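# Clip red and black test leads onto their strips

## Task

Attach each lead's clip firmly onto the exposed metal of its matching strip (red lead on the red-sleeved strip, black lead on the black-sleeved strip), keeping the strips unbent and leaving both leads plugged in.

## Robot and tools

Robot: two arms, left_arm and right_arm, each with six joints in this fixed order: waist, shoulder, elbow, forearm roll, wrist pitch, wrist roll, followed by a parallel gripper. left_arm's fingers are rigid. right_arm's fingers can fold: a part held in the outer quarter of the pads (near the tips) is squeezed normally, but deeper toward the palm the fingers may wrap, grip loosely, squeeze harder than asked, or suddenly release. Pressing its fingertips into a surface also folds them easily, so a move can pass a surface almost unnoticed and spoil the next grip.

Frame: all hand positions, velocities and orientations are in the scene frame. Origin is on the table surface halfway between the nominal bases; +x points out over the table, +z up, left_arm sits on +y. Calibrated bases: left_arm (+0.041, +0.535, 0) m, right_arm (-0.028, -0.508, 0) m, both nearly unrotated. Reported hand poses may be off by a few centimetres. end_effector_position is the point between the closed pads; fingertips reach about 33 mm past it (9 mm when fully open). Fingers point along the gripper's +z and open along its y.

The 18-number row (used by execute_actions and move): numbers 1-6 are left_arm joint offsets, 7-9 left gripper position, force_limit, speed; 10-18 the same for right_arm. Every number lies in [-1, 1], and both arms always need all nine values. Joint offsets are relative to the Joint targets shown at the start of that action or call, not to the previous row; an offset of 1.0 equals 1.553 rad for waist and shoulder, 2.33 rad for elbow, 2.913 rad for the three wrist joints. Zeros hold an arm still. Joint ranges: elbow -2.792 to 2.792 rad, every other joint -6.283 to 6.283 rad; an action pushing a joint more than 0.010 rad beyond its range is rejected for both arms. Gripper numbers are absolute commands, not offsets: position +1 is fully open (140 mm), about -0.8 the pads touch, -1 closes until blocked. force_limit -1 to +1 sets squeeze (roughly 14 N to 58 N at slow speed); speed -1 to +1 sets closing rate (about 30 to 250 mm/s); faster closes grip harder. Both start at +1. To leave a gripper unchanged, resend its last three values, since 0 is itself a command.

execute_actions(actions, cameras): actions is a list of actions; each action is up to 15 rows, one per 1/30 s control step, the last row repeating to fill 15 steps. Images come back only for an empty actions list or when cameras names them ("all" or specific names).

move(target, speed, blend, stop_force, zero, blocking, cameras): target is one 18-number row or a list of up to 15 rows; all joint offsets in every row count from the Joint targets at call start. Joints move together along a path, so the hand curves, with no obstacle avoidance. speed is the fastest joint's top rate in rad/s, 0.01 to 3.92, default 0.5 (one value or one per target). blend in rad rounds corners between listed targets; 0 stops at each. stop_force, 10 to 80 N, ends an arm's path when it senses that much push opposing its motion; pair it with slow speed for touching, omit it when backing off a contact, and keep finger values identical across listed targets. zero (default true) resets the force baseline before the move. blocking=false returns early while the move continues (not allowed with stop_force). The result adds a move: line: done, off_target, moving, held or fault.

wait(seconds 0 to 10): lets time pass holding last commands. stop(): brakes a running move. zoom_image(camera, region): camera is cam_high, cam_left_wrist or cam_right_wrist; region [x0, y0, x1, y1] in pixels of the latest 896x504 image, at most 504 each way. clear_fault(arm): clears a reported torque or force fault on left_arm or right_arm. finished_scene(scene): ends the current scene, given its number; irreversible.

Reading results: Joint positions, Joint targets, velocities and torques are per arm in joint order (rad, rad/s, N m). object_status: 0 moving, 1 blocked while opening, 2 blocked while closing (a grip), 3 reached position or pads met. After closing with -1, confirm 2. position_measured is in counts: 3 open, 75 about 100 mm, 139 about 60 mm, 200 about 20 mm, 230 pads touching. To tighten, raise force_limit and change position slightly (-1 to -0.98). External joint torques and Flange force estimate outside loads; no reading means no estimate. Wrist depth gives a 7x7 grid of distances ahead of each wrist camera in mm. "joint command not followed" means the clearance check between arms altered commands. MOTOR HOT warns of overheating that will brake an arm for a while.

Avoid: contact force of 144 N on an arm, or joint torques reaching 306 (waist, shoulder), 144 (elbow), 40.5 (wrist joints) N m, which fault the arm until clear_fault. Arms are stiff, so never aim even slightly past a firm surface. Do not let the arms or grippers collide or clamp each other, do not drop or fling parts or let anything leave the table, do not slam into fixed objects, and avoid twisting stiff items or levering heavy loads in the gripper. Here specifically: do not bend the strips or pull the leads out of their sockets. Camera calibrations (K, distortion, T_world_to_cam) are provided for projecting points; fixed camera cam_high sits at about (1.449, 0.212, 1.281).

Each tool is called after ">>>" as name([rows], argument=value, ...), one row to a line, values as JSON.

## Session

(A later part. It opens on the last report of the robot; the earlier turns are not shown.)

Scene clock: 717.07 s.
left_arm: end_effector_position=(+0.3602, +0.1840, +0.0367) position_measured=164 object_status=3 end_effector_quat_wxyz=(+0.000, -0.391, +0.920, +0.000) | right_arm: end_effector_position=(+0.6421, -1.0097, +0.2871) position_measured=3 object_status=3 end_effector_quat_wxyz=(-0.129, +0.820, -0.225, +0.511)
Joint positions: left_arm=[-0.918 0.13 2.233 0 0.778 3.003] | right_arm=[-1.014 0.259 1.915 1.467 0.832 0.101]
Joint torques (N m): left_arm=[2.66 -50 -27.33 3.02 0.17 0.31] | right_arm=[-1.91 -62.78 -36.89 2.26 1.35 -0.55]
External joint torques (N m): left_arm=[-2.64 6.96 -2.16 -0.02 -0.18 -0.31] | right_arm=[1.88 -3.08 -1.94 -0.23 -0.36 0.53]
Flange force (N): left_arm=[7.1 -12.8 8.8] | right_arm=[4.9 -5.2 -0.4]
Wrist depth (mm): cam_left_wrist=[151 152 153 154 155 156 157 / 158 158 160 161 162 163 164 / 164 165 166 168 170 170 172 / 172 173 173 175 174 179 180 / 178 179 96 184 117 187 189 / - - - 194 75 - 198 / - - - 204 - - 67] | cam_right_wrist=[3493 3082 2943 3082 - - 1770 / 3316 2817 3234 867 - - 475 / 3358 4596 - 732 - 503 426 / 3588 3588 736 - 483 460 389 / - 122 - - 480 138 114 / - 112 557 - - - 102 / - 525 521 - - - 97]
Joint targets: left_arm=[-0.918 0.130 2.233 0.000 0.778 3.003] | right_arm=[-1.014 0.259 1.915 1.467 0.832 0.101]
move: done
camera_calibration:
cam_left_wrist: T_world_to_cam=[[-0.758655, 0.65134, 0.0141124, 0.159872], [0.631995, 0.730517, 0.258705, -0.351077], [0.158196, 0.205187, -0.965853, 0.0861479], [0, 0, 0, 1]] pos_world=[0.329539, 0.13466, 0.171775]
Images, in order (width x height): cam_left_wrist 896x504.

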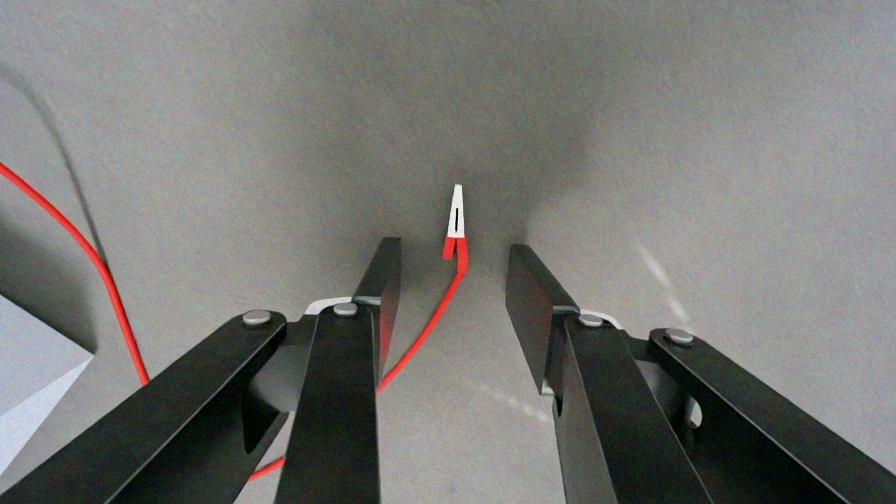

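>>> execute_actions([
  [[0,0,0,0,0,0,-1,-1,-1,0,0,0,0,0,0,1,1,1]],
  [[0,0,0,0,0,0,-1,-1,-1,0,0,0,0,0,0,1,1,1]],
  [[0,0,0,0,0,0,-1,-1,-1,0,0,0,0,0,0,1,1,1]],
  [[0,0,0,0,0,0,-1,-1,-1,0,0,0,0,0,0,1,1,1]],
], cameras=["cam_left_wrist"])

>>> zoom_image(camera="cam_left_wrist", region=[400, 160, 530, 290])

Scene clock: 725.73 s.
left_arm: end_effector_position=(+0.3602, +0.1840, +0.0367) position_measured=221 object_status=2 end_effector_quat_wxyz=(+0.000, -0.391, +0.920, +0.000) | right_arm: end_effector_position=(+0.6421, -1.0097, +0.2871) position_measured=3 object_status=3 end_effector_quat_wxyz=(-0.129, +0.820, -0.225, +0.511)
Joint positions: left_arm=[-0.918 0.13 2.233 0 0.778 3.003] | right_arm=[-1.014 0.259 1.915 1.467 0.832 0.101]
Joint torques (N m): left_arm=[2.62 -50.41 -27.18 3.07 0.14 0.39] | right_arm=[-1.87 -62.79 -36.87 2.31 1.3 -0.57]
External joint torques (N m): left_arm=[-2.62 7.33 -2.43 -0.06 -0.15 -0.39] | right_arm=[1.54 -2.42 -1.89 -0.27 -0.34 0.54]
External joint torques at the end of the 1st action: left_arm=[-2.43 7.36 -2.35 -0.02 -0.22 -0.34] | right_arm=[1.59 -2.68 -1.76 -0.3 -0.35 0.55]
External joint torques at the end of the 2nd action: left_arm=[-2.33 7.09 -2.12 0 -0.15 -0.37] | right_arm=[2.19 -3.39 -2.21 -0.3 -0.29 0.51]
External joint torques at the end of the 3rd action: left_arm=[-2.35 6.96 -2.39 -0.05 -0.12 -0.34] | right_arm=[1.9 -2.8 -1.68 -0.29 -0.33 0.54]
Flange force (N): left_arm=[7.3 -13.8 9.1] | right_arm=[4.9 -4.1 -0.1]
Flange force at the end of the 1st action (N): left_arm=[6.8 -13.8 9.4] | right_arm=[4.7 -4.6 -0.5]
Flange force at the end of the 2nd action (N): left_arm=[6.6 -13.0 9.0] | right_arm=[5.4 -5.7 -0.4]
Flange force at the end of the 3rd action (N): left_arm=[6.6 -13.3 8.5] | right_arm=[4.5 -5.1 -0.3]
Wrist depth (mm): cam_left_wrist=[151 152 153 154 155 156 157 / 159 159 160 161 162 163 164 / 164 165 168 168 170 170 172 / 172 173 174 173 177 178 180 / 179 181 179 98 104 187 189 / 187 186 82 - 83 194 199 / - - - - - 67 207] | cam_right_wrist=[2318 2977 2879 3195 - 2448 2000 / 3796 3011 3274 4030 697 594 1597 / - 4093 894 744 - - 426 / 4678 4366 761 724 - 430 385 / - 122 - - - 138 108 / - 105 - 472 - - 102 / - - - - - - 97]
Joint targets: left_arm=[-0.918 0.130 2.233 0.000 0.778 3.003] | right_arm=[-1.014 0.259 1.915 1.467 0.832 0.101]
camera_calibration:
cam_left_wrist: T_world_to_cam=[[-0.758655, 0.65134, 0.0141124, 0.159872], [0.631995, 0.730517, 0.258705, -0.351077], [0.158196, 0.205187, -0.965853, 0.0861479], [0, 0, 0, 1]] pos_world=[0.329539, 0.13466, 0.171775]
Images, in order (width x height): cam_left_wrist 896x504.

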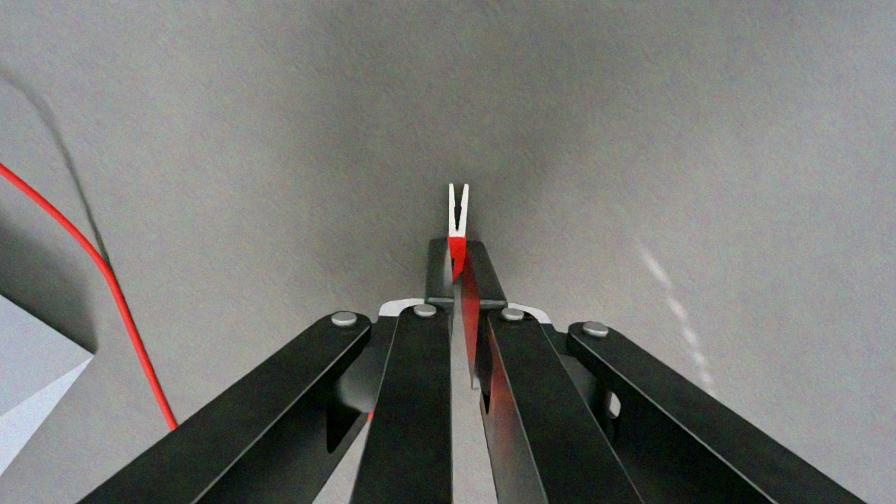

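Scaled by 3.877 from the camera's 896x504 image, which has a finer 1280x720 frame.

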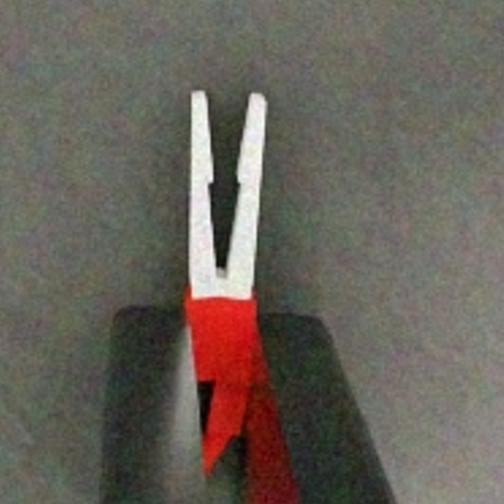

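>>> move([
  [0,-0.05413,-0.0243,0,0.04829,0,-1,-1,-1,0,0,0,0,0,0,1,1,1],
  [0,-0.12698,-0.0832,0,0.13425,0,-1,-1,-1,0,0,0,0,0,0,1,1,1],
  [-0.17474,-0.08158,-0.11223,0,0.13326,-0.35679,-1,-1,-1,0,0,0,0,0,0,1,1,1],
], speed=[0.08,0.15,0.4], blend=[0.005,0.01,0], cameras=["cam_high","cam_left_wrist"])

Scene clock: 778.37 s.
left_arm: end_effector_position=(+0.2710, +0.0714, +0.2202) position_measured=221 object_status=2 end_effector_quat_wxyz=(+0.000, +0.707, -0.707, +0.000) | right_arm: end_effector_position=(+0.6421, -1.0097, +0.2871) position_measured=3 object_status=3 end_effector_quat_wxyz=(-0.129, +0.820, -0.225, +0.511)
Joint positions: left_arm=[-1.19 0.003 1.972 0 1.167 1.964] | right_arm=[-1.014 0.259 1.915 1.467 0.832 0.101]
Joint torques (N m): left_arm=[2.19 -46.11 -36.14 3.87 0.16 0.59] | right_arm=[-1.89 -62.91 -36.93 2.31 1.33 -0.57]
External joint torques (N m): left_arm=[-2.16 6.93 -2.67 0.1 -0.21 -0.59] | right_arm=[1.92 -2.51 -1.81 -0.29 -0.34 0.55]
Flange force (N): left_arm=[15.9 -2.0 1.8] | right_arm=[4.9 -4.7 0.1]
Wrist depth (mm): cam_left_wrist=[270 314 317 314 322 323 325 / 267 328 330 293 334 337 339 / 276 342 352 346 348 353 356 / 286 358 360 357 371 - 372 / 375 376 94 98 376 388 391 / 392 - 82 - 83 405 411 / - - - - - 67 431] | cam_right_wrist=[- 3011 2879 3011 - 2079 1871 / 3690 2977 3195 - - 571 1832 / - 3588 - - 631 - 404 / - 1069 - - - 452 - / 4366 122 - - 473 138 114 / - 112 622 476 - - 102 / - - - 446 392 - 94]
Joint targets: left_arm=[-1.190 0.003 1.972 0.000 1.167 1.964] | right_arm=[-1.014 0.259 1.915 1.467 0.832 0.101]
move: done
camera_calibration:
cam_left_wrist: T_world_to_cam=[[-0.998203, -0.0582946, 0.0138548, 0.278646], [-0.0527431, 0.964575, 0.258481, -0.0911239], [-0.028432, 0.257286, -0.965917, 0.347425], [0, 0, 0, 1]] pos_world=[0.283217, 0.0147519, 0.355277]
Images, in order (width x height): cam_high 896x504, cam_left_wrist 896x504.

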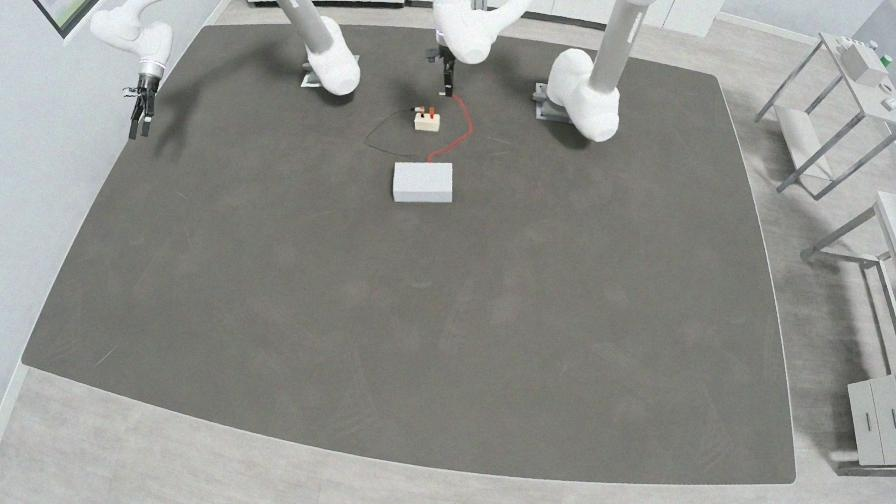

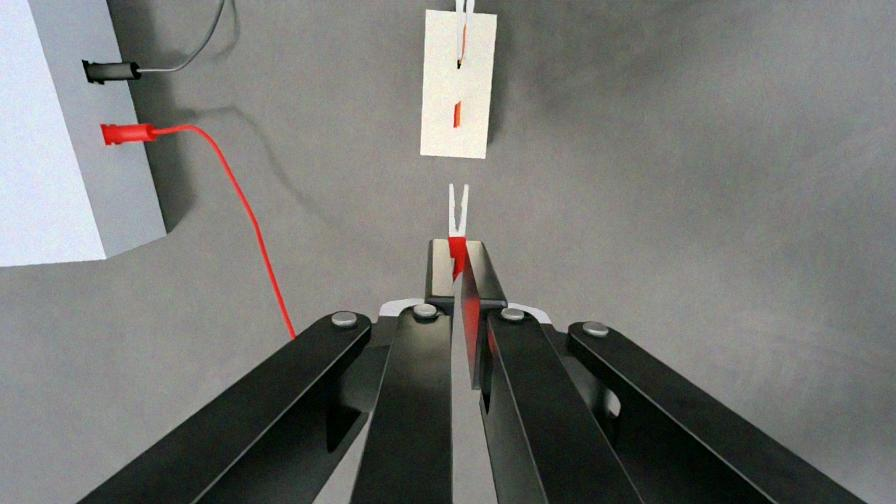

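>>> move([
  [0,0.02784,0.02799,0,-0.03723,0,-1,-1,-1,0,0,0,0,0,0,1,1,1],
  [0,0.05516,0.04796,0,-0.06777,0,-1,-1,-1,0,0,0,0,0,0,1,1,1],
], speed=[0.1,0.05], blend=[0.005,0], cameras=["cam_left_wrist"])

>>> zoom_image(camera="cam_left_wrist", region=[390, 30, 530, 240])

Scene clock: 794.20 s.
left_arm: end_effector_position=(+0.2710, +0.0715, +0.1213) position_measured=221 object_status=2 end_effector_quat_wxyz=(+0.000, +0.707, -0.707, +0.000) | right_arm: end_effector_position=(+0.6421, -1.0097, +0.2871) position_measured=3 object_status=3 end_effector_quat_wxyz=(-0.129, +0.820, -0.225, +0.511)
Joint positions: left_arm=[-1.19 0.089 2.083 0 0.969 1.964] | right_arm=[-1.014 0.259 1.915 1.467 0.832 0.101]
Joint torques (N m): left_arm=[2.75 -50.76 -31.93 3.53 -0.07 0.43] | right_arm=[-1.88 -62.71 -36.95 2.33 1.29 -0.56]
External joint torques (N m): left_arm=[-2.71 6.6 -2.77 0.01 0.03 -0.43] | right_arm=[2.09 -3.09 -1.94 -0.32 -0.29 0.54]
Flange force (N): left_arm=[15.6 -1.0 4.1] | right_arm=[5.0 -5.4 -0.3]
Wrist depth (mm): cam_left_wrist=[226 227 229 191 232 234 234 / 235 237 239 200 241 243 245 / 246 247 250 250 253 254 256 / 256 259 265 258 264 266 268 / 273 271 268 98 271 280 281 / 283 - 82 - 83 292 297 / - - - - - 67 310] | cam_right_wrist=[3316 3234 2729 2847 782 2220 1926 / 3540 3046 3156 - 708 - 487 / 5239 4158 953 - - - - / 4030 4294 - 586 519 440 - / 4294 122 648 568 473 138 108 / - 113 563 499 416 - 102 / - 583 485 443 374 337 97]
Joint targets: left_arm=[-1.190 0.089 2.083 0.000 0.969 1.964] | right_arm=[-1.014 0.259 1.915 1.467 0.832 0.101]
move: done
camera_calibration:
cam_left_wrist: T_world_to_cam=[[-0.998198, -0.0583881, 0.0138223, 0.279925], [-0.052839, 0.964545, 0.258576, -0.0655623], [-0.02843, 0.25738, -0.965892, 0.251884], [0, 0, 0, 1]] pos_world=[0.283117, 0.0147521, 0.256376]
Images, in order (width x height): cam_left_wrist 896x504.

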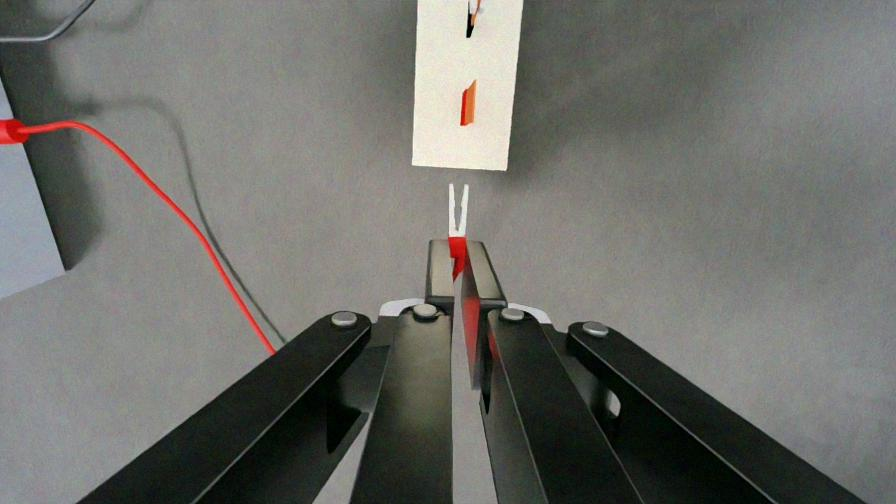

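Scaled by 2.400 from the camera's 896x504 image, which has a finer 1280x720 frame.

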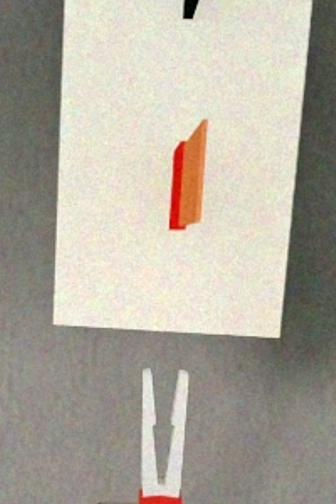

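>>> zoom_image(camera="cam_left_wrist", region=[410, 70, 530, 190])

>>> zoom_image(camera="cam_left_wrist", region=[410, 150, 530, 270])

Scaled by 4.200 from the camera's 896x504 image, which has a finer 1280x720 frame.

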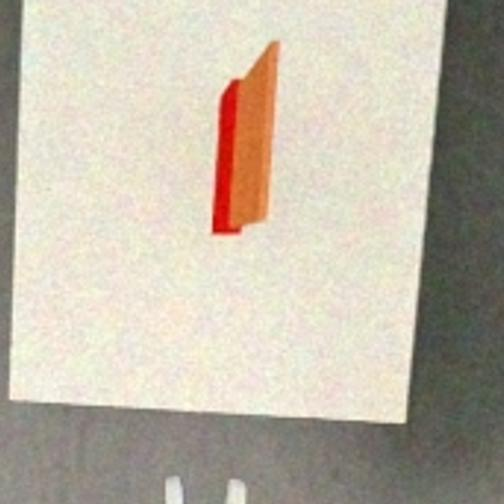

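Scaled by 4.200 from the camera's 896x504 image, which has a finer 1280x720 frame.

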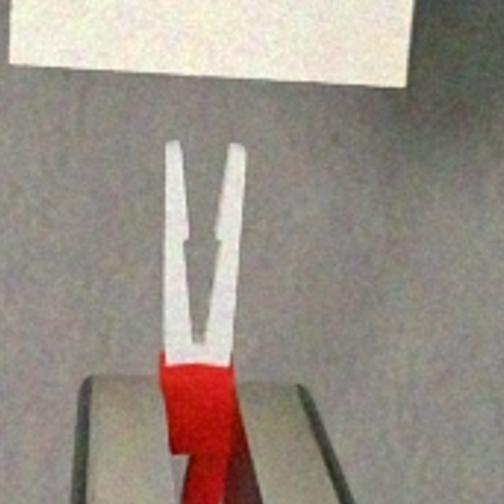

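>>> move(target=[-0.00635,0.0081,-0.00614,0,0.00059,0.0074,-1,-1,-1,0,0,0,0,0,0,1,1,1], speed=0.03, cameras=["cam_left_wrist"])

>>> zoom_image(camera="cam_left_wrist", region=[400, 100, 520, 220])

Scene clock: 873.70 s.
left_arm: end_effector_position=(+0.2695, +0.0616, +0.1212) position_measured=221 object_status=2 end_effector_quat_wxyz=(+0.000, +0.696, -0.718, +0.000) | right_arm: end_effector_position=(+0.6421, -1.0097, +0.2871) position_measured=3 object_status=3 end_effector_quat_wxyz=(-0.129, +0.820, -0.225, +0.511)
Joint positions: left_arm=[-1.199 0.101 2.069 0 0.971 1.986] | right_arm=[-1.014 0.259 1.915 1.467 0.832 0.101]
Joint torques (N m): left_arm=[1.79 -53.31 -32.26 3.53 0.07 0.57] | right_arm=[-1.69 -62.88 -36.89 2.29 1.34 -0.55]
External joint torques (N m): left_arm=[-1.73 7.78 -2.55 0.02 -0.12 -0.57] | right_arm=[1.67 -3.19 -2.19 -0.24 -0.35 0.52]
Flange force (N): left_arm=[16.1 -3.5 5.8] | right_arm=[5.3 -5.0 -0.6]
Wrist depth (mm): cam_left_wrist=[225 228 229 191 231 233 234 / 235 237 239 198 242 244 244 / 245 248 250 207 252 254 256 / 255 259 261 257 264 266 268 / 270 270 268 98 271 278 281 / 282 279 82 - 83 293 296 / - - - - - 67 309] | cam_right_wrist=[2911 2879 2817 2943 824 2063 1955 / 3690 2646 3082 913 680 - 472 / 4093 4516 977 691 612 487 434 / 4225 4516 - - - 446 - / 4516 121 605 515 452 138 108 / - 105 - - - 367 102 / - - 526 - 367 - -]
Joint targets: left_arm=[-1.200 0.101 2.069 0.000 0.971 1.986] | right_arm=[-1.014 0.259 1.915 1.467 0.832 0.101]
move: done
camera_calibration:
cam_left_wrist: T_world_to_cam=[[-0.999534, -0.0271647, 0.0139146, 0.276366], [-0.0226471, 0.965738, 0.258531, -0.0643622], [-0.0204608, 0.258095, -0.965903, 0.252181], [0, 0, 0, 1]] pos_world=[0.279939, 0.00457775, 0.256376]
Images, in order (width x height): cam_left_wrist 896x504.

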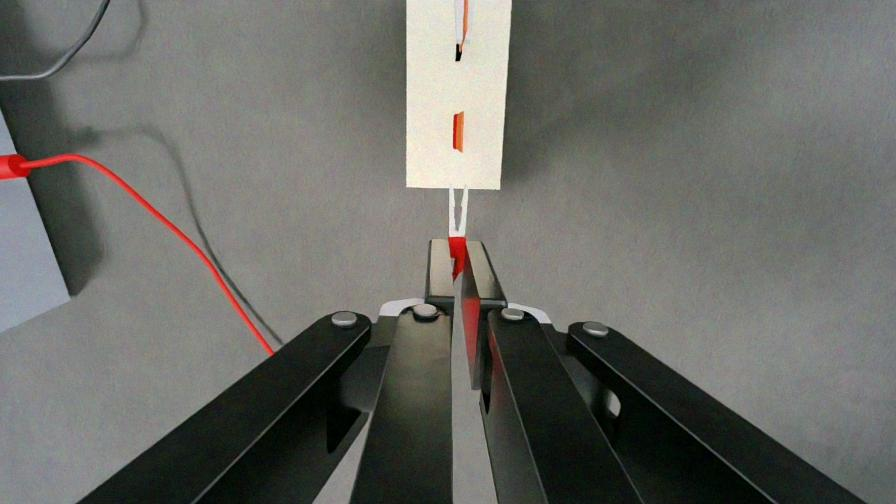

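Scaled by 4.200 from the camera's 896x504 image, which has a finer 1280x720 frame.

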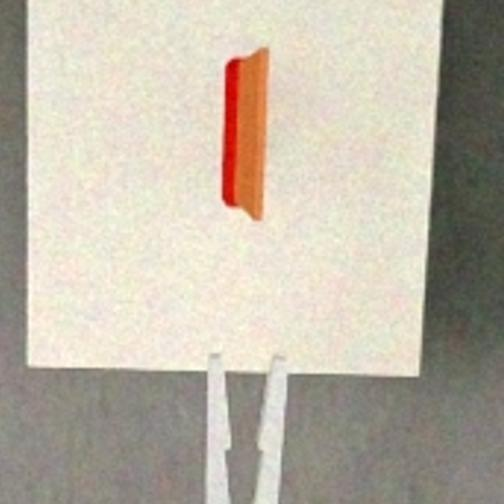

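>>> move([
  [-0.00578,0.01144,-0.00875,0,0.0009,-0.00308,-1,-1,-1,0,0,0,0,0,0,1,1,1],
  [-0.01138,0.02277,-0.01758,0,0.00192,-0.00607,-1,-1,-1,0,0,0,0,0,0,1,1,1],
], speed=[0.02,0.02], blend=[0.001,0], stop_force=12, cameras=["cam_left_wrist"])

>>> zoom_image(camera="cam_left_wrist", region=[400, 130, 520, 250])

Scene clock: 903.93 s.
left_arm: end_effector_position=(+0.2695, +0.0356, +0.1212) position_measured=221 object_status=2 end_effector_quat_wxyz=(+0.000, +0.696, -0.718, +0.000) | right_arm: end_effector_position=(+0.6421, -1.0097, +0.2871) position_measured=3 object_status=3 end_effector_quat_wxyz=(-0.129, +0.820, -0.225, +0.511)
Joint positions: left_arm=[-1.217 0.137 2.028 0 0.977 1.968] | right_arm=[-1.014 0.259 1.915 1.467 0.832 0.101]
Joint torques (N m): left_arm=[2.31 -56.66 -32.44 3.56 0.09 0.33] | right_arm=[-1.72 -62.76 -36.97 2.29 1.33 -0.54]
External joint torques (N m): left_arm=[-2.29 7.47 -2.48 0 -0.14 -0.33] | right_arm=[1.71 -3.24 -2.03 -0.25 -0.35 0.52]
Flange force (N): left_arm=[15.7 -2.5 5.4] | right_arm=[5.0 -5.2 -0.8]
Wrist depth (mm): cam_left_wrist=[226 227 229 227 230 233 234 / 235 236 239 199 241 243 245 / 245 247 249 206 252 254 256 / 255 259 260 213 265 267 268 / 267 271 268 98 272 279 280 / 283 278 82 - 83 292 295 / - - - - - 67 304] | cam_right_wrist=[3046 3119 2817 - 819 2339 1926 / 3234 3234 3195 - - 576 507 / - 3638 - - 645 526 - / - - - - 521 456 - / - 122 - 574 460 138 114 / - 105 - 494 - - 102 / - - 484 441 - - 97]
Joint targets: left_arm=[-1.217 0.137 2.028 0.000 0.977 1.968] | right_arm=[-1.014 0.259 1.915 1.467 0.832 0.101]
move: done
camera_calibration:
cam_left_wrist: T_world_to_cam=[[-0.999541, -0.0269454, 0.0138723, 0.275678], [-0.0224463, 0.965744, 0.258524, -0.0392811], [-0.0203631, 0.258094, -0.965905, 0.258768], [0, 0, 0, 1]] pos_world=[0.279939, -0.0214228, 0.256276]
Images, in order (width x height): cam_left_wrist 896x504.

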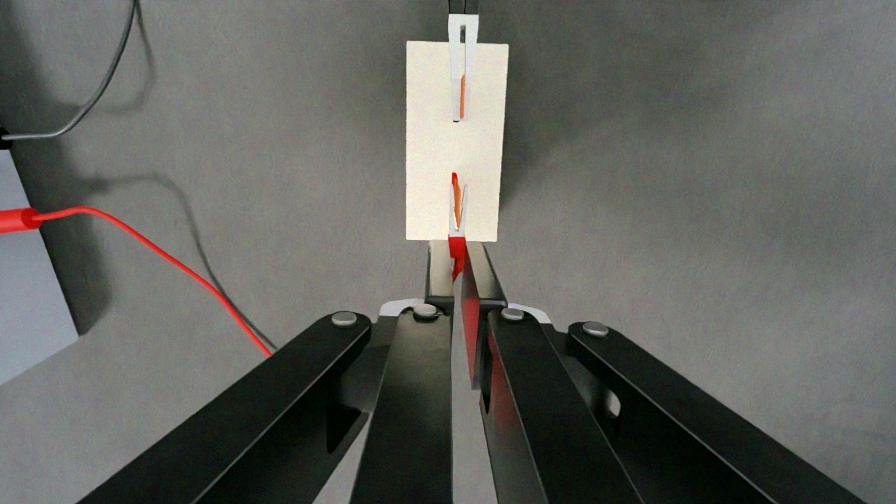

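Scaled by 4.200 from the camera's 896x504 image, which has a finer 1280x720 frame.

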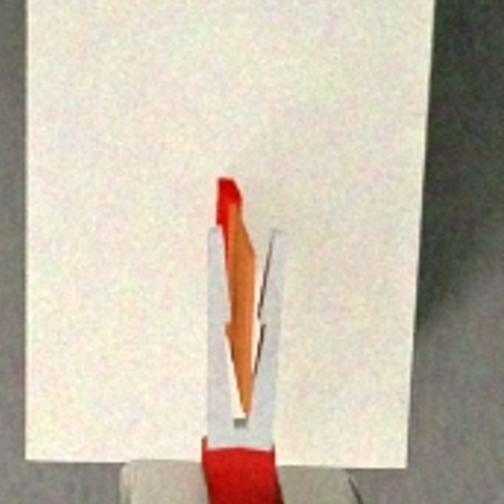

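>>> execute_actions([
  [[0,0,0,0,0,0,-0.71,-1,-1,0,0,0,0,0,0,1,1,1]],
  [[0,0,0,0,0,0,-0.69,-1,-1,0,0,0,0,0,0,1,1,1]],
  [[0,0,0,0,0,0,-0.67,-1,-1,0,0,0,0,0,0,1,1,1]],
], cameras=["cam_left_wrist"])

>>> zoom_image(camera="cam_left_wrist", region=[400, 130, 520, 250])

Scene clock: 918.10 s.
left_arm: end_effector_position=(+0.2695, +0.0356, +0.1212) position_measured=213 object_status=3 end_effector_quat_wxyz=(+0.000, +0.696, -0.718, +0.000) | right_arm: end_effector_position=(+0.6421, -1.0097, +0.2871) position_measured=3 object_status=3 end_effector_quat_wxyz=(-0.129, +0.820, -0.225, +0.511)
Joint positions: left_arm=[-1.217 0.137 2.028 0 0.977 1.968] | right_arm=[-1.014 0.259 1.915 1.467 0.832 0.101]
Joint torques (N m): left_arm=[1.96 -57 -32.43 3.52 0.11 0.41] | right_arm=[-1.81 -62.77 -36.9 2.3 1.31 -0.57]
External joint torques (N m): left_arm=[-1.93 7.76 -2.48 0.04 -0.15 -0.41] | right_arm=[1.74 -2.87 -1.93 -0.27 -0.33 0.55]
External joint torques at the end of the 1st action: left_arm=[-2.41 7.56 -2.48 0.03 -0.11 -0.34] | right_arm=[1.87 -3.42 -2.05 -0.29 -0.34 0.51]
External joint torques at the end of the 2nd action: left_arm=[-2.18 7.39 -2.54 0.02 -0.16 -0.35] | right_arm=[2 -3.24 -2.06 -0.28 -0.33 0.54]
Flange force (N): left_arm=[15.9 -3.1 5.7] | right_arm=[5.0 -4.8 -0.4]
Flange force at the end of the 1st action (N): left_arm=[15.9 -2.3 5.4] | right_arm=[5.1 -5.5 -0.8]
Flange force at the end of the 2nd action (N): left_arm=[15.6 -2.6 5.3] | right_arm=[5.2 -5.5 -0.5]
Wrist depth (mm): cam_left_wrist=[226 227 229 227 231 233 234 / 236 237 239 199 241 243 244 / 245 247 249 208 252 254 256 / 256 259 260 213 264 266 268 / 267 270 267 98 104 280 285 / 287 69 87 - 82 288 296 / - - - - - 69 309] | cam_right_wrist=[- 2911 2943 3316 922 2258 1807 / 3234 2977 3358 - - - - / 3493 3910 - - 551 516 - / - 4225 - 645 523 450 - / - 122 - - - 138 108 / - 105 554 489 - - 102 / - - - - - - 97]
Joint targets: left_arm=[-1.217 0.137 2.028 0.000 0.977 1.968] | right_arm=[-1.014 0.259 1.915 1.467 0.832 0.101]
camera_calibration:
cam_left_wrist: T_world_to_cam=[[-0.999541, -0.0269454, 0.0138723, 0.275678], [-0.0224463, 0.965744, 0.258524, -0.0392811], [-0.0203631, 0.258094, -0.965905, 0.258768], [0, 0, 0, 1]] pos_world=[0.279939, -0.0214228, 0.256276]
Images, in order (width x height): cam_left_wrist 896x504.

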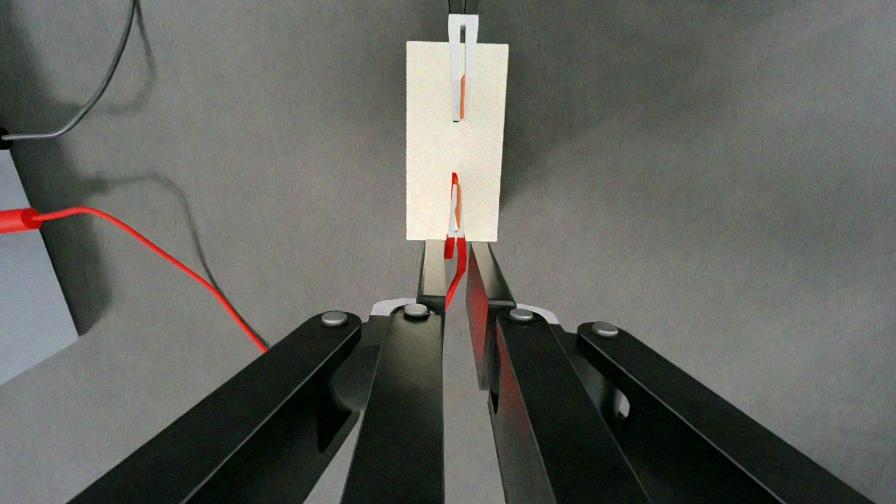

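Scaled by 4.200 from the camera's 896x504 image, which has a finer 1280x720 frame.

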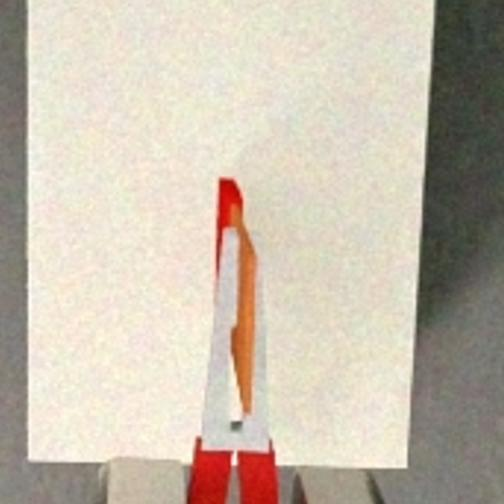

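>>> execute_actions([
  [[0,0,0,0,0,0,-0.62,-1,-1,0,0,0,0,0,0,1,1,1]],
  [[0,0,0,0,0,0,-0.55,-1,-1,0,0,0,0,0,0,1,1,1]],
  [[0,0,0,0,0,0,-0.44,-1,-1,0,0,0,0,0,0,1,1,1]],
], cameras=["cam_left_wrist"])

>>> zoom_image(camera="cam_left_wrist", region=[380, 130, 540, 330])

Scene clock: 925.47 s.
left_arm: end_effector_position=(+0.2695, +0.0356, +0.1212) position_measured=185 object_status=3 end_effector_quat_wxyz=(+0.000, +0.696, -0.718, +0.000) | right_arm: end_effector_position=(+0.6421, -1.0097, +0.2871) position_measured=3 object_status=3 end_effector_quat_wxyz=(-0.129, +0.820, -0.225, +0.511)
Joint positions: left_arm=[-1.217 0.137 2.028 0 0.977 1.968] | right_arm=[-1.014 0.259 1.915 1.467 0.832 0.101]
Joint torques (N m): left_arm=[2.42 -56.7 -32.29 3.51 0.08 0.44] | right_arm=[-1.72 -62.79 -37 2.31 1.34 -0.57]
External joint torques (N m): left_arm=[-2.4 7.55 -2.64 0.07 -0.13 -0.44] | right_arm=[1.72 -3.03 -1.91 -0.27 -0.35 0.55]
External joint torques at the end of the 1st action: left_arm=[-2.21 7.74 -2.43 0.05 -0.16 -0.34] | right_arm=[1.66 -2.46 -1.83 -0.27 -0.34 0.53]
External joint torques at the end of the 2nd action: left_arm=[-2.22 7.53 -2.32 -0.02 -0.19 -0.4] | right_arm=[1.5 -2.93 -1.81 -0.28 -0.36 0.53]
Flange force (N): left_arm=[16.2 -2.3 5.3] | right_arm=[4.9 -5.0 -0.6]
Flange force at the end of the 1st action (N): left_arm=[16.0 -2.7 5.8] | right_arm=[4.8 -4.3 -0.1]
Flange force at the end of the 2nd action (N): left_arm=[15.5 -2.4 5.7] | right_arm=[4.7 -4.7 -0.8]
Wrist depth (mm): cam_left_wrist=[226 227 229 226 231 233 234 / 233 237 239 200 241 243 244 / 246 247 249 208 253 254 257 / 255 259 260 213 263 266 268 / 267 269 96 178 115 279 281 / 280 - - 289 75 88 296 / - - - 306 - 73 306] | cam_right_wrist=[2113 2977 2977 3082 865 2339 1955 / 3588 3011 3316 - - - - / 4294 3638 - - 599 512 437 / 3910 - - - 524 - 393 / - 122 663 - 458 138 114 / - 105 - 431 437 382 102 / - 540 499 429 387 327 97]
Joint targets: left_arm=[-1.217 0.137 2.028 0.000 0.977 1.968] | right_arm=[-1.014 0.259 1.915 1.467 0.832 0.101]
camera_calibration:
cam_left_wrist: T_world_to_cam=[[-0.999541, -0.0269454, 0.0138723, 0.275678], [-0.0224463, 0.965744, 0.258524, -0.0392811], [-0.0203631, 0.258094, -0.965905, 0.258768], [0, 0, 0, 1]] pos_world=[0.279939, -0.0214228, 0.256276]
Images, in order (width x height): cam_left_wrist 896x504.

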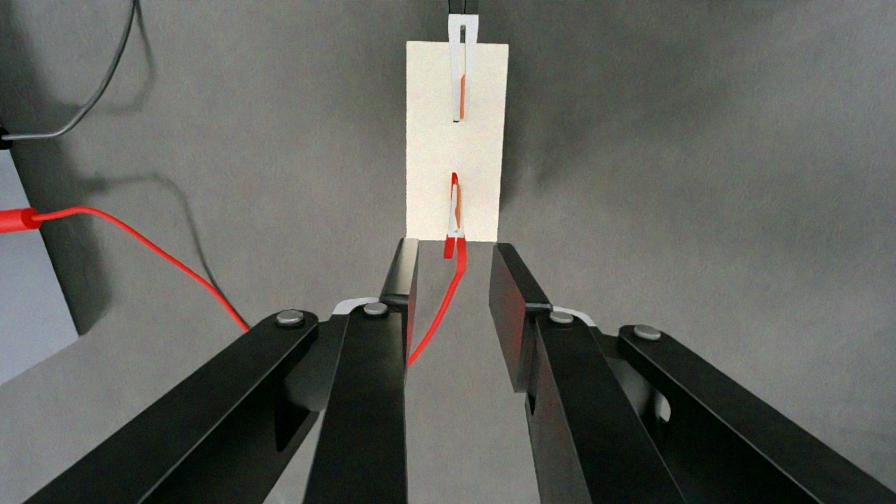

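Scaled by 2.520 from the camera's 896x504 image, which has a finer 1280x720 frame.

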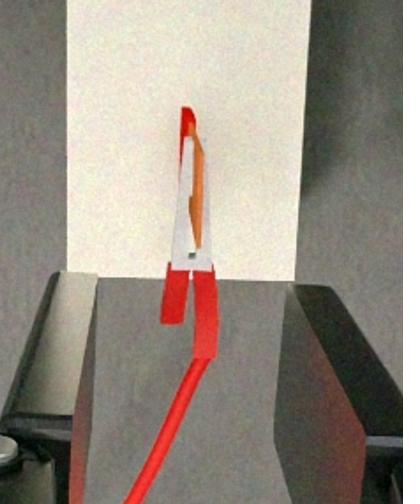

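>>> move([
  [0,-0.0236,-0.01711,0,0.02626,0,-0.44,-1,-1,0,0,0,0,0,0,1,1,1],
  [0,-0.05335,-0.04679,0,0.06586,0,-0.44,-1,-1,0,0,0,0,0,0,1,1,1],
  [0.03893,-0.0913,-0.12476,0,0.14861,0.01045,-0.44,-1,-1,0,0,0,0,0,0,1,1,1],
], speed=[0.06,0.15,0.4], blend=[0.003,0.01,0], cameras=["cam_high","cam_left_wrist"])

>>> zoom_image(camera="cam_left_wrist", region=[400, 40, 520, 240])

>>> zoom_image(camera="cam_high", region=[380, 90, 480, 180])

Scene clock: 943.77 s.
left_arm: end_effector_position=(+0.2996, +0.0496, +0.3499) position_measured=185 object_status=3 end_effector_quat_wxyz=(+0.000, +0.707, -0.708, +0.000) | right_arm: end_effector_position=(+0.6421, -1.0097, +0.2871) position_measured=3 object_status=3 end_effector_quat_wxyz=(-0.129, +0.820, -0.225, +0.511)
Joint positions: left_arm=[-1.157 -0.005 1.738 0 1.409 1.998] | right_arm=[-1.014 0.259 1.915 1.467 0.832 0.101]
Joint torques (N m): left_arm=[2.02 -48.1 -38.45 4.19 0.15 0.42] | right_arm=[-1.91 -62.7 -36.86 2.3 1.34 -0.53]
External joint torques (N m): left_arm=[-2.05 7.05 -3.12 0.06 -0.2 -0.42] | right_arm=[1.86 -3.06 -2.12 -0.26 -0.35 0.51]
Flange force (N): left_arm=[16.3 -3.7 -2.6] | right_arm=[5.2 -5.0 -0.3]
Wrist depth (mm): cam_left_wrist=[421 422 432 441 439 438 436 / 373 390 451 449 456 453 452 / 465 407 452 478 476 479 480 / 487 495 491 489 499 510 507 / 511 509 94 144 115 - 519 / 528 - - 545 75 88 550 / - - - 572 - 73 577] | cam_right_wrist=[3234 3082 2879 3588 876 2239 1926 / 3796 3011 3274 - 672 569 502 / 3852 4158 926 - 605 505 - / 3690 4158 777 - 528 146 - / 4366 122 622 - - 137 108 / - 105 551 - - 360 103 / - - - - - 356 -]
Joint targets: left_arm=[-1.157 -0.005 1.737 0.000 1.409 1.998] | right_arm=[-1.014 0.259 1.915 1.467 0.832 0.101]
move: done
camera_calibration:
cam_left_wrist: T_world_to_cam=[[-0.998272, -0.0570865, 0.0139575, 0.303998], [-0.051536, 0.964519, 0.258935, -0.102615], [-0.028244, 0.257768, -0.965794, 0.479034], [0, 0, 0, 1]] pos_world=[0.311714, -0.00715123, 0.484975]
Images, in order (width x height): cam_high 896x504, cam_left_wrist 896x504.

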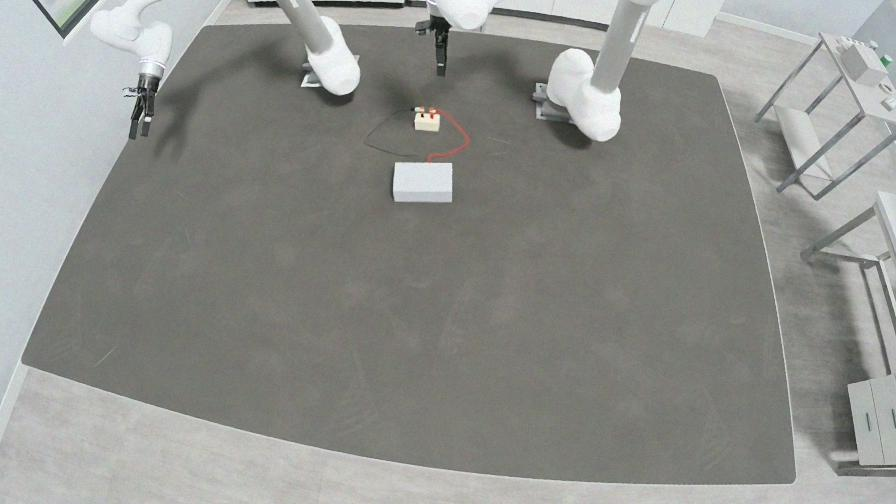

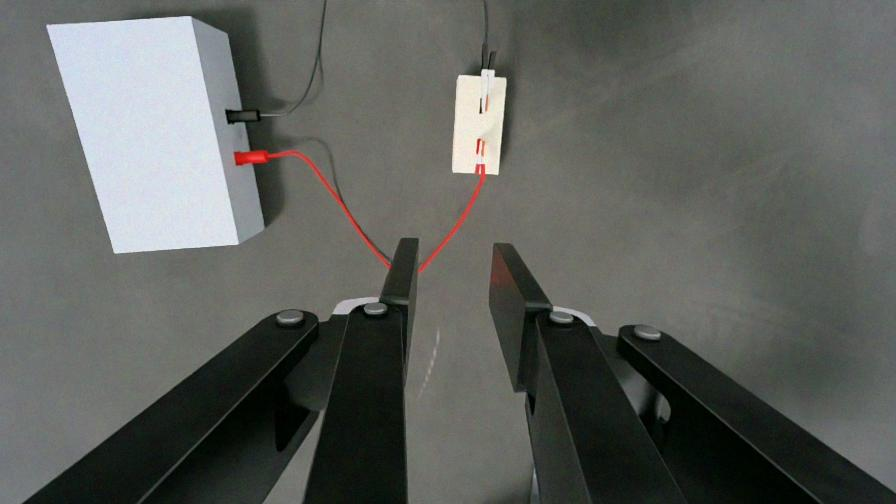

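Scaled by 2.520 from the camera's 896x504 image, which has a finer 1280x720 frame.

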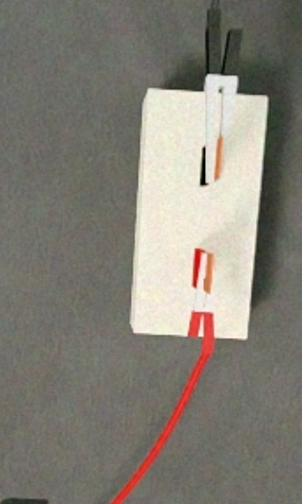

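Scaled by 5.040 from the camera's 896x504 image, which has a finer 1280x720 frame.

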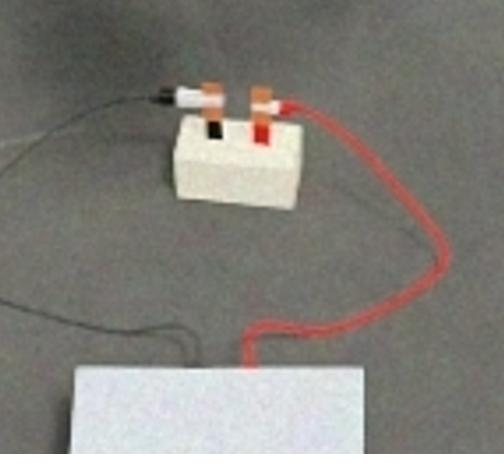

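>>> wait(seconds=1, cameras=["cam_left_wrist"])

>>> zoom_image(camera="cam_left_wrist", region=[420, 50, 540, 190])

Scene clock: 954.40 s.
left_arm: end_effector_position=(+0.2996, +0.0496, +0.3500) position_measured=185 object_status=3 end_effector_quat_wxyz=(+0.000, +0.707, -0.708, +0.000) | right_arm: end_effector_position=(+0.6421, -1.0097, +0.2871) position_measured=3 object_status=3 end_effector_quat_wxyz=(-0.129, +0.820, -0.225, +0.511)
Joint positions: left_arm=[-1.157 -0.005 1.737 0 1.409 1.998] | right_arm=[-1.014 0.259 1.915 1.467 0.832 0.101]
Joint torques (N m): left_arm=[2.24 -48.5 -38.92 4.23 0.15 0.43] | right_arm=[-1.78 -62.83 -36.91 2.29 1.36 -0.53]
External joint torques (N m): left_arm=[-2.23 7.35 -2.73 0.04 -0.2 -0.43] | right_arm=[1.73 -3.21 -2.17 -0.24 -0.37 0.5]
Flange force (N): left_arm=[16.4 -3.3 -2.0] | right_arm=[5.2 -5.1 -0.6]
Wrist depth (mm): cam_left_wrist=[420 391 432 436 436 439 438 / 390 387 451 449 457 458 460 / 460 404 476 467 478 482 482 / 487 490 493 486 502 - 503 / 514 509 94 143 115 517 535 / - - - 545 75 88 557 / - - - 575 - 73 579] | cam_right_wrist=[3011 2847 2911 3082 848 2278 1819 / 3316 3082 3156 1000 726 - 487 / 5695 4516 3796 - - 504 443 / 4851 - - - - 437 - / - 121 - - 482 137 108 / - 112 556 - 411 361 102 / - 589 498 429 380 332 -]
Joint targets: left_arm=[-1.157 -0.005 1.737 0.000 1.409 1.998] | right_arm=[-1.014 0.259 1.915 1.467 0.832 0.101]
Tool commands: left_gripper/position=-0.44 left_gripper/force_limit=-1.0 left_gripper/speed=-1.0 right_gripper/position=+1.0 right_gripper/force_limit=+1.0 right_gripper/speed=+1.0
wait: 1.00 s; at rest from the start
camera_calibration:
cam_left_wrist: T_world_to_cam=[[-0.998272, -0.0570864, 0.0139614, 0.303995], [-0.0515384, 0.964551, 0.258816, -0.102582], [-0.0282413, 0.257649, -0.965826, 0.479144], [0, 0, 0, 1]] pos_world=[0.311714, -0.00715118, 0.485076]
Images, in order (width x height): cam_left_wrist 896x504.

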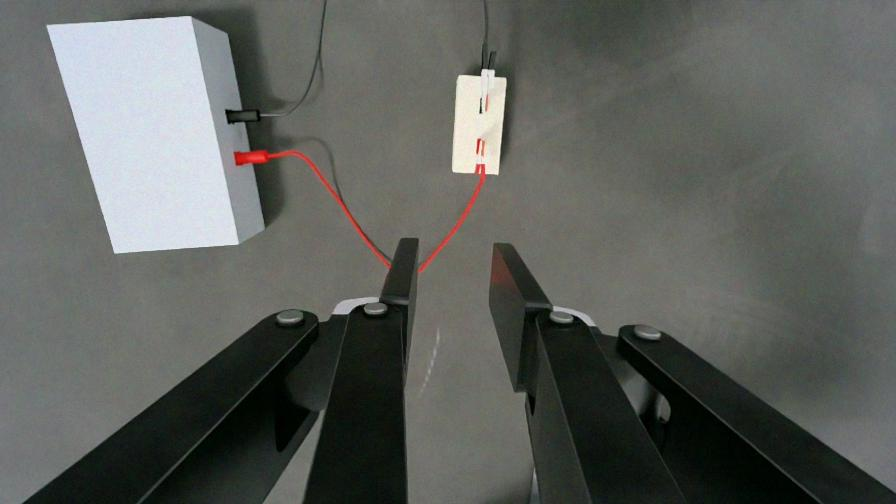

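Scaled by 3.600 from the camera's 896x504 image, which has a finer 1280x720 frame.

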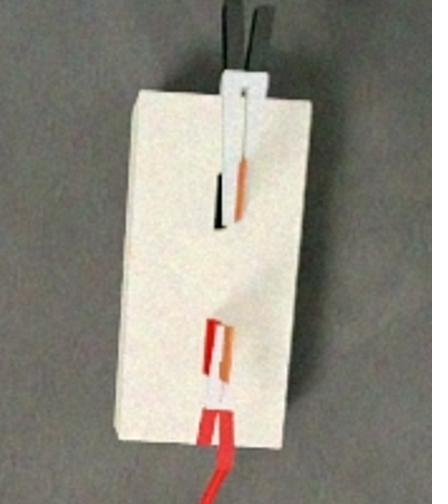

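>>> finished_scene(scene=2)

The scene is finished: the task was done.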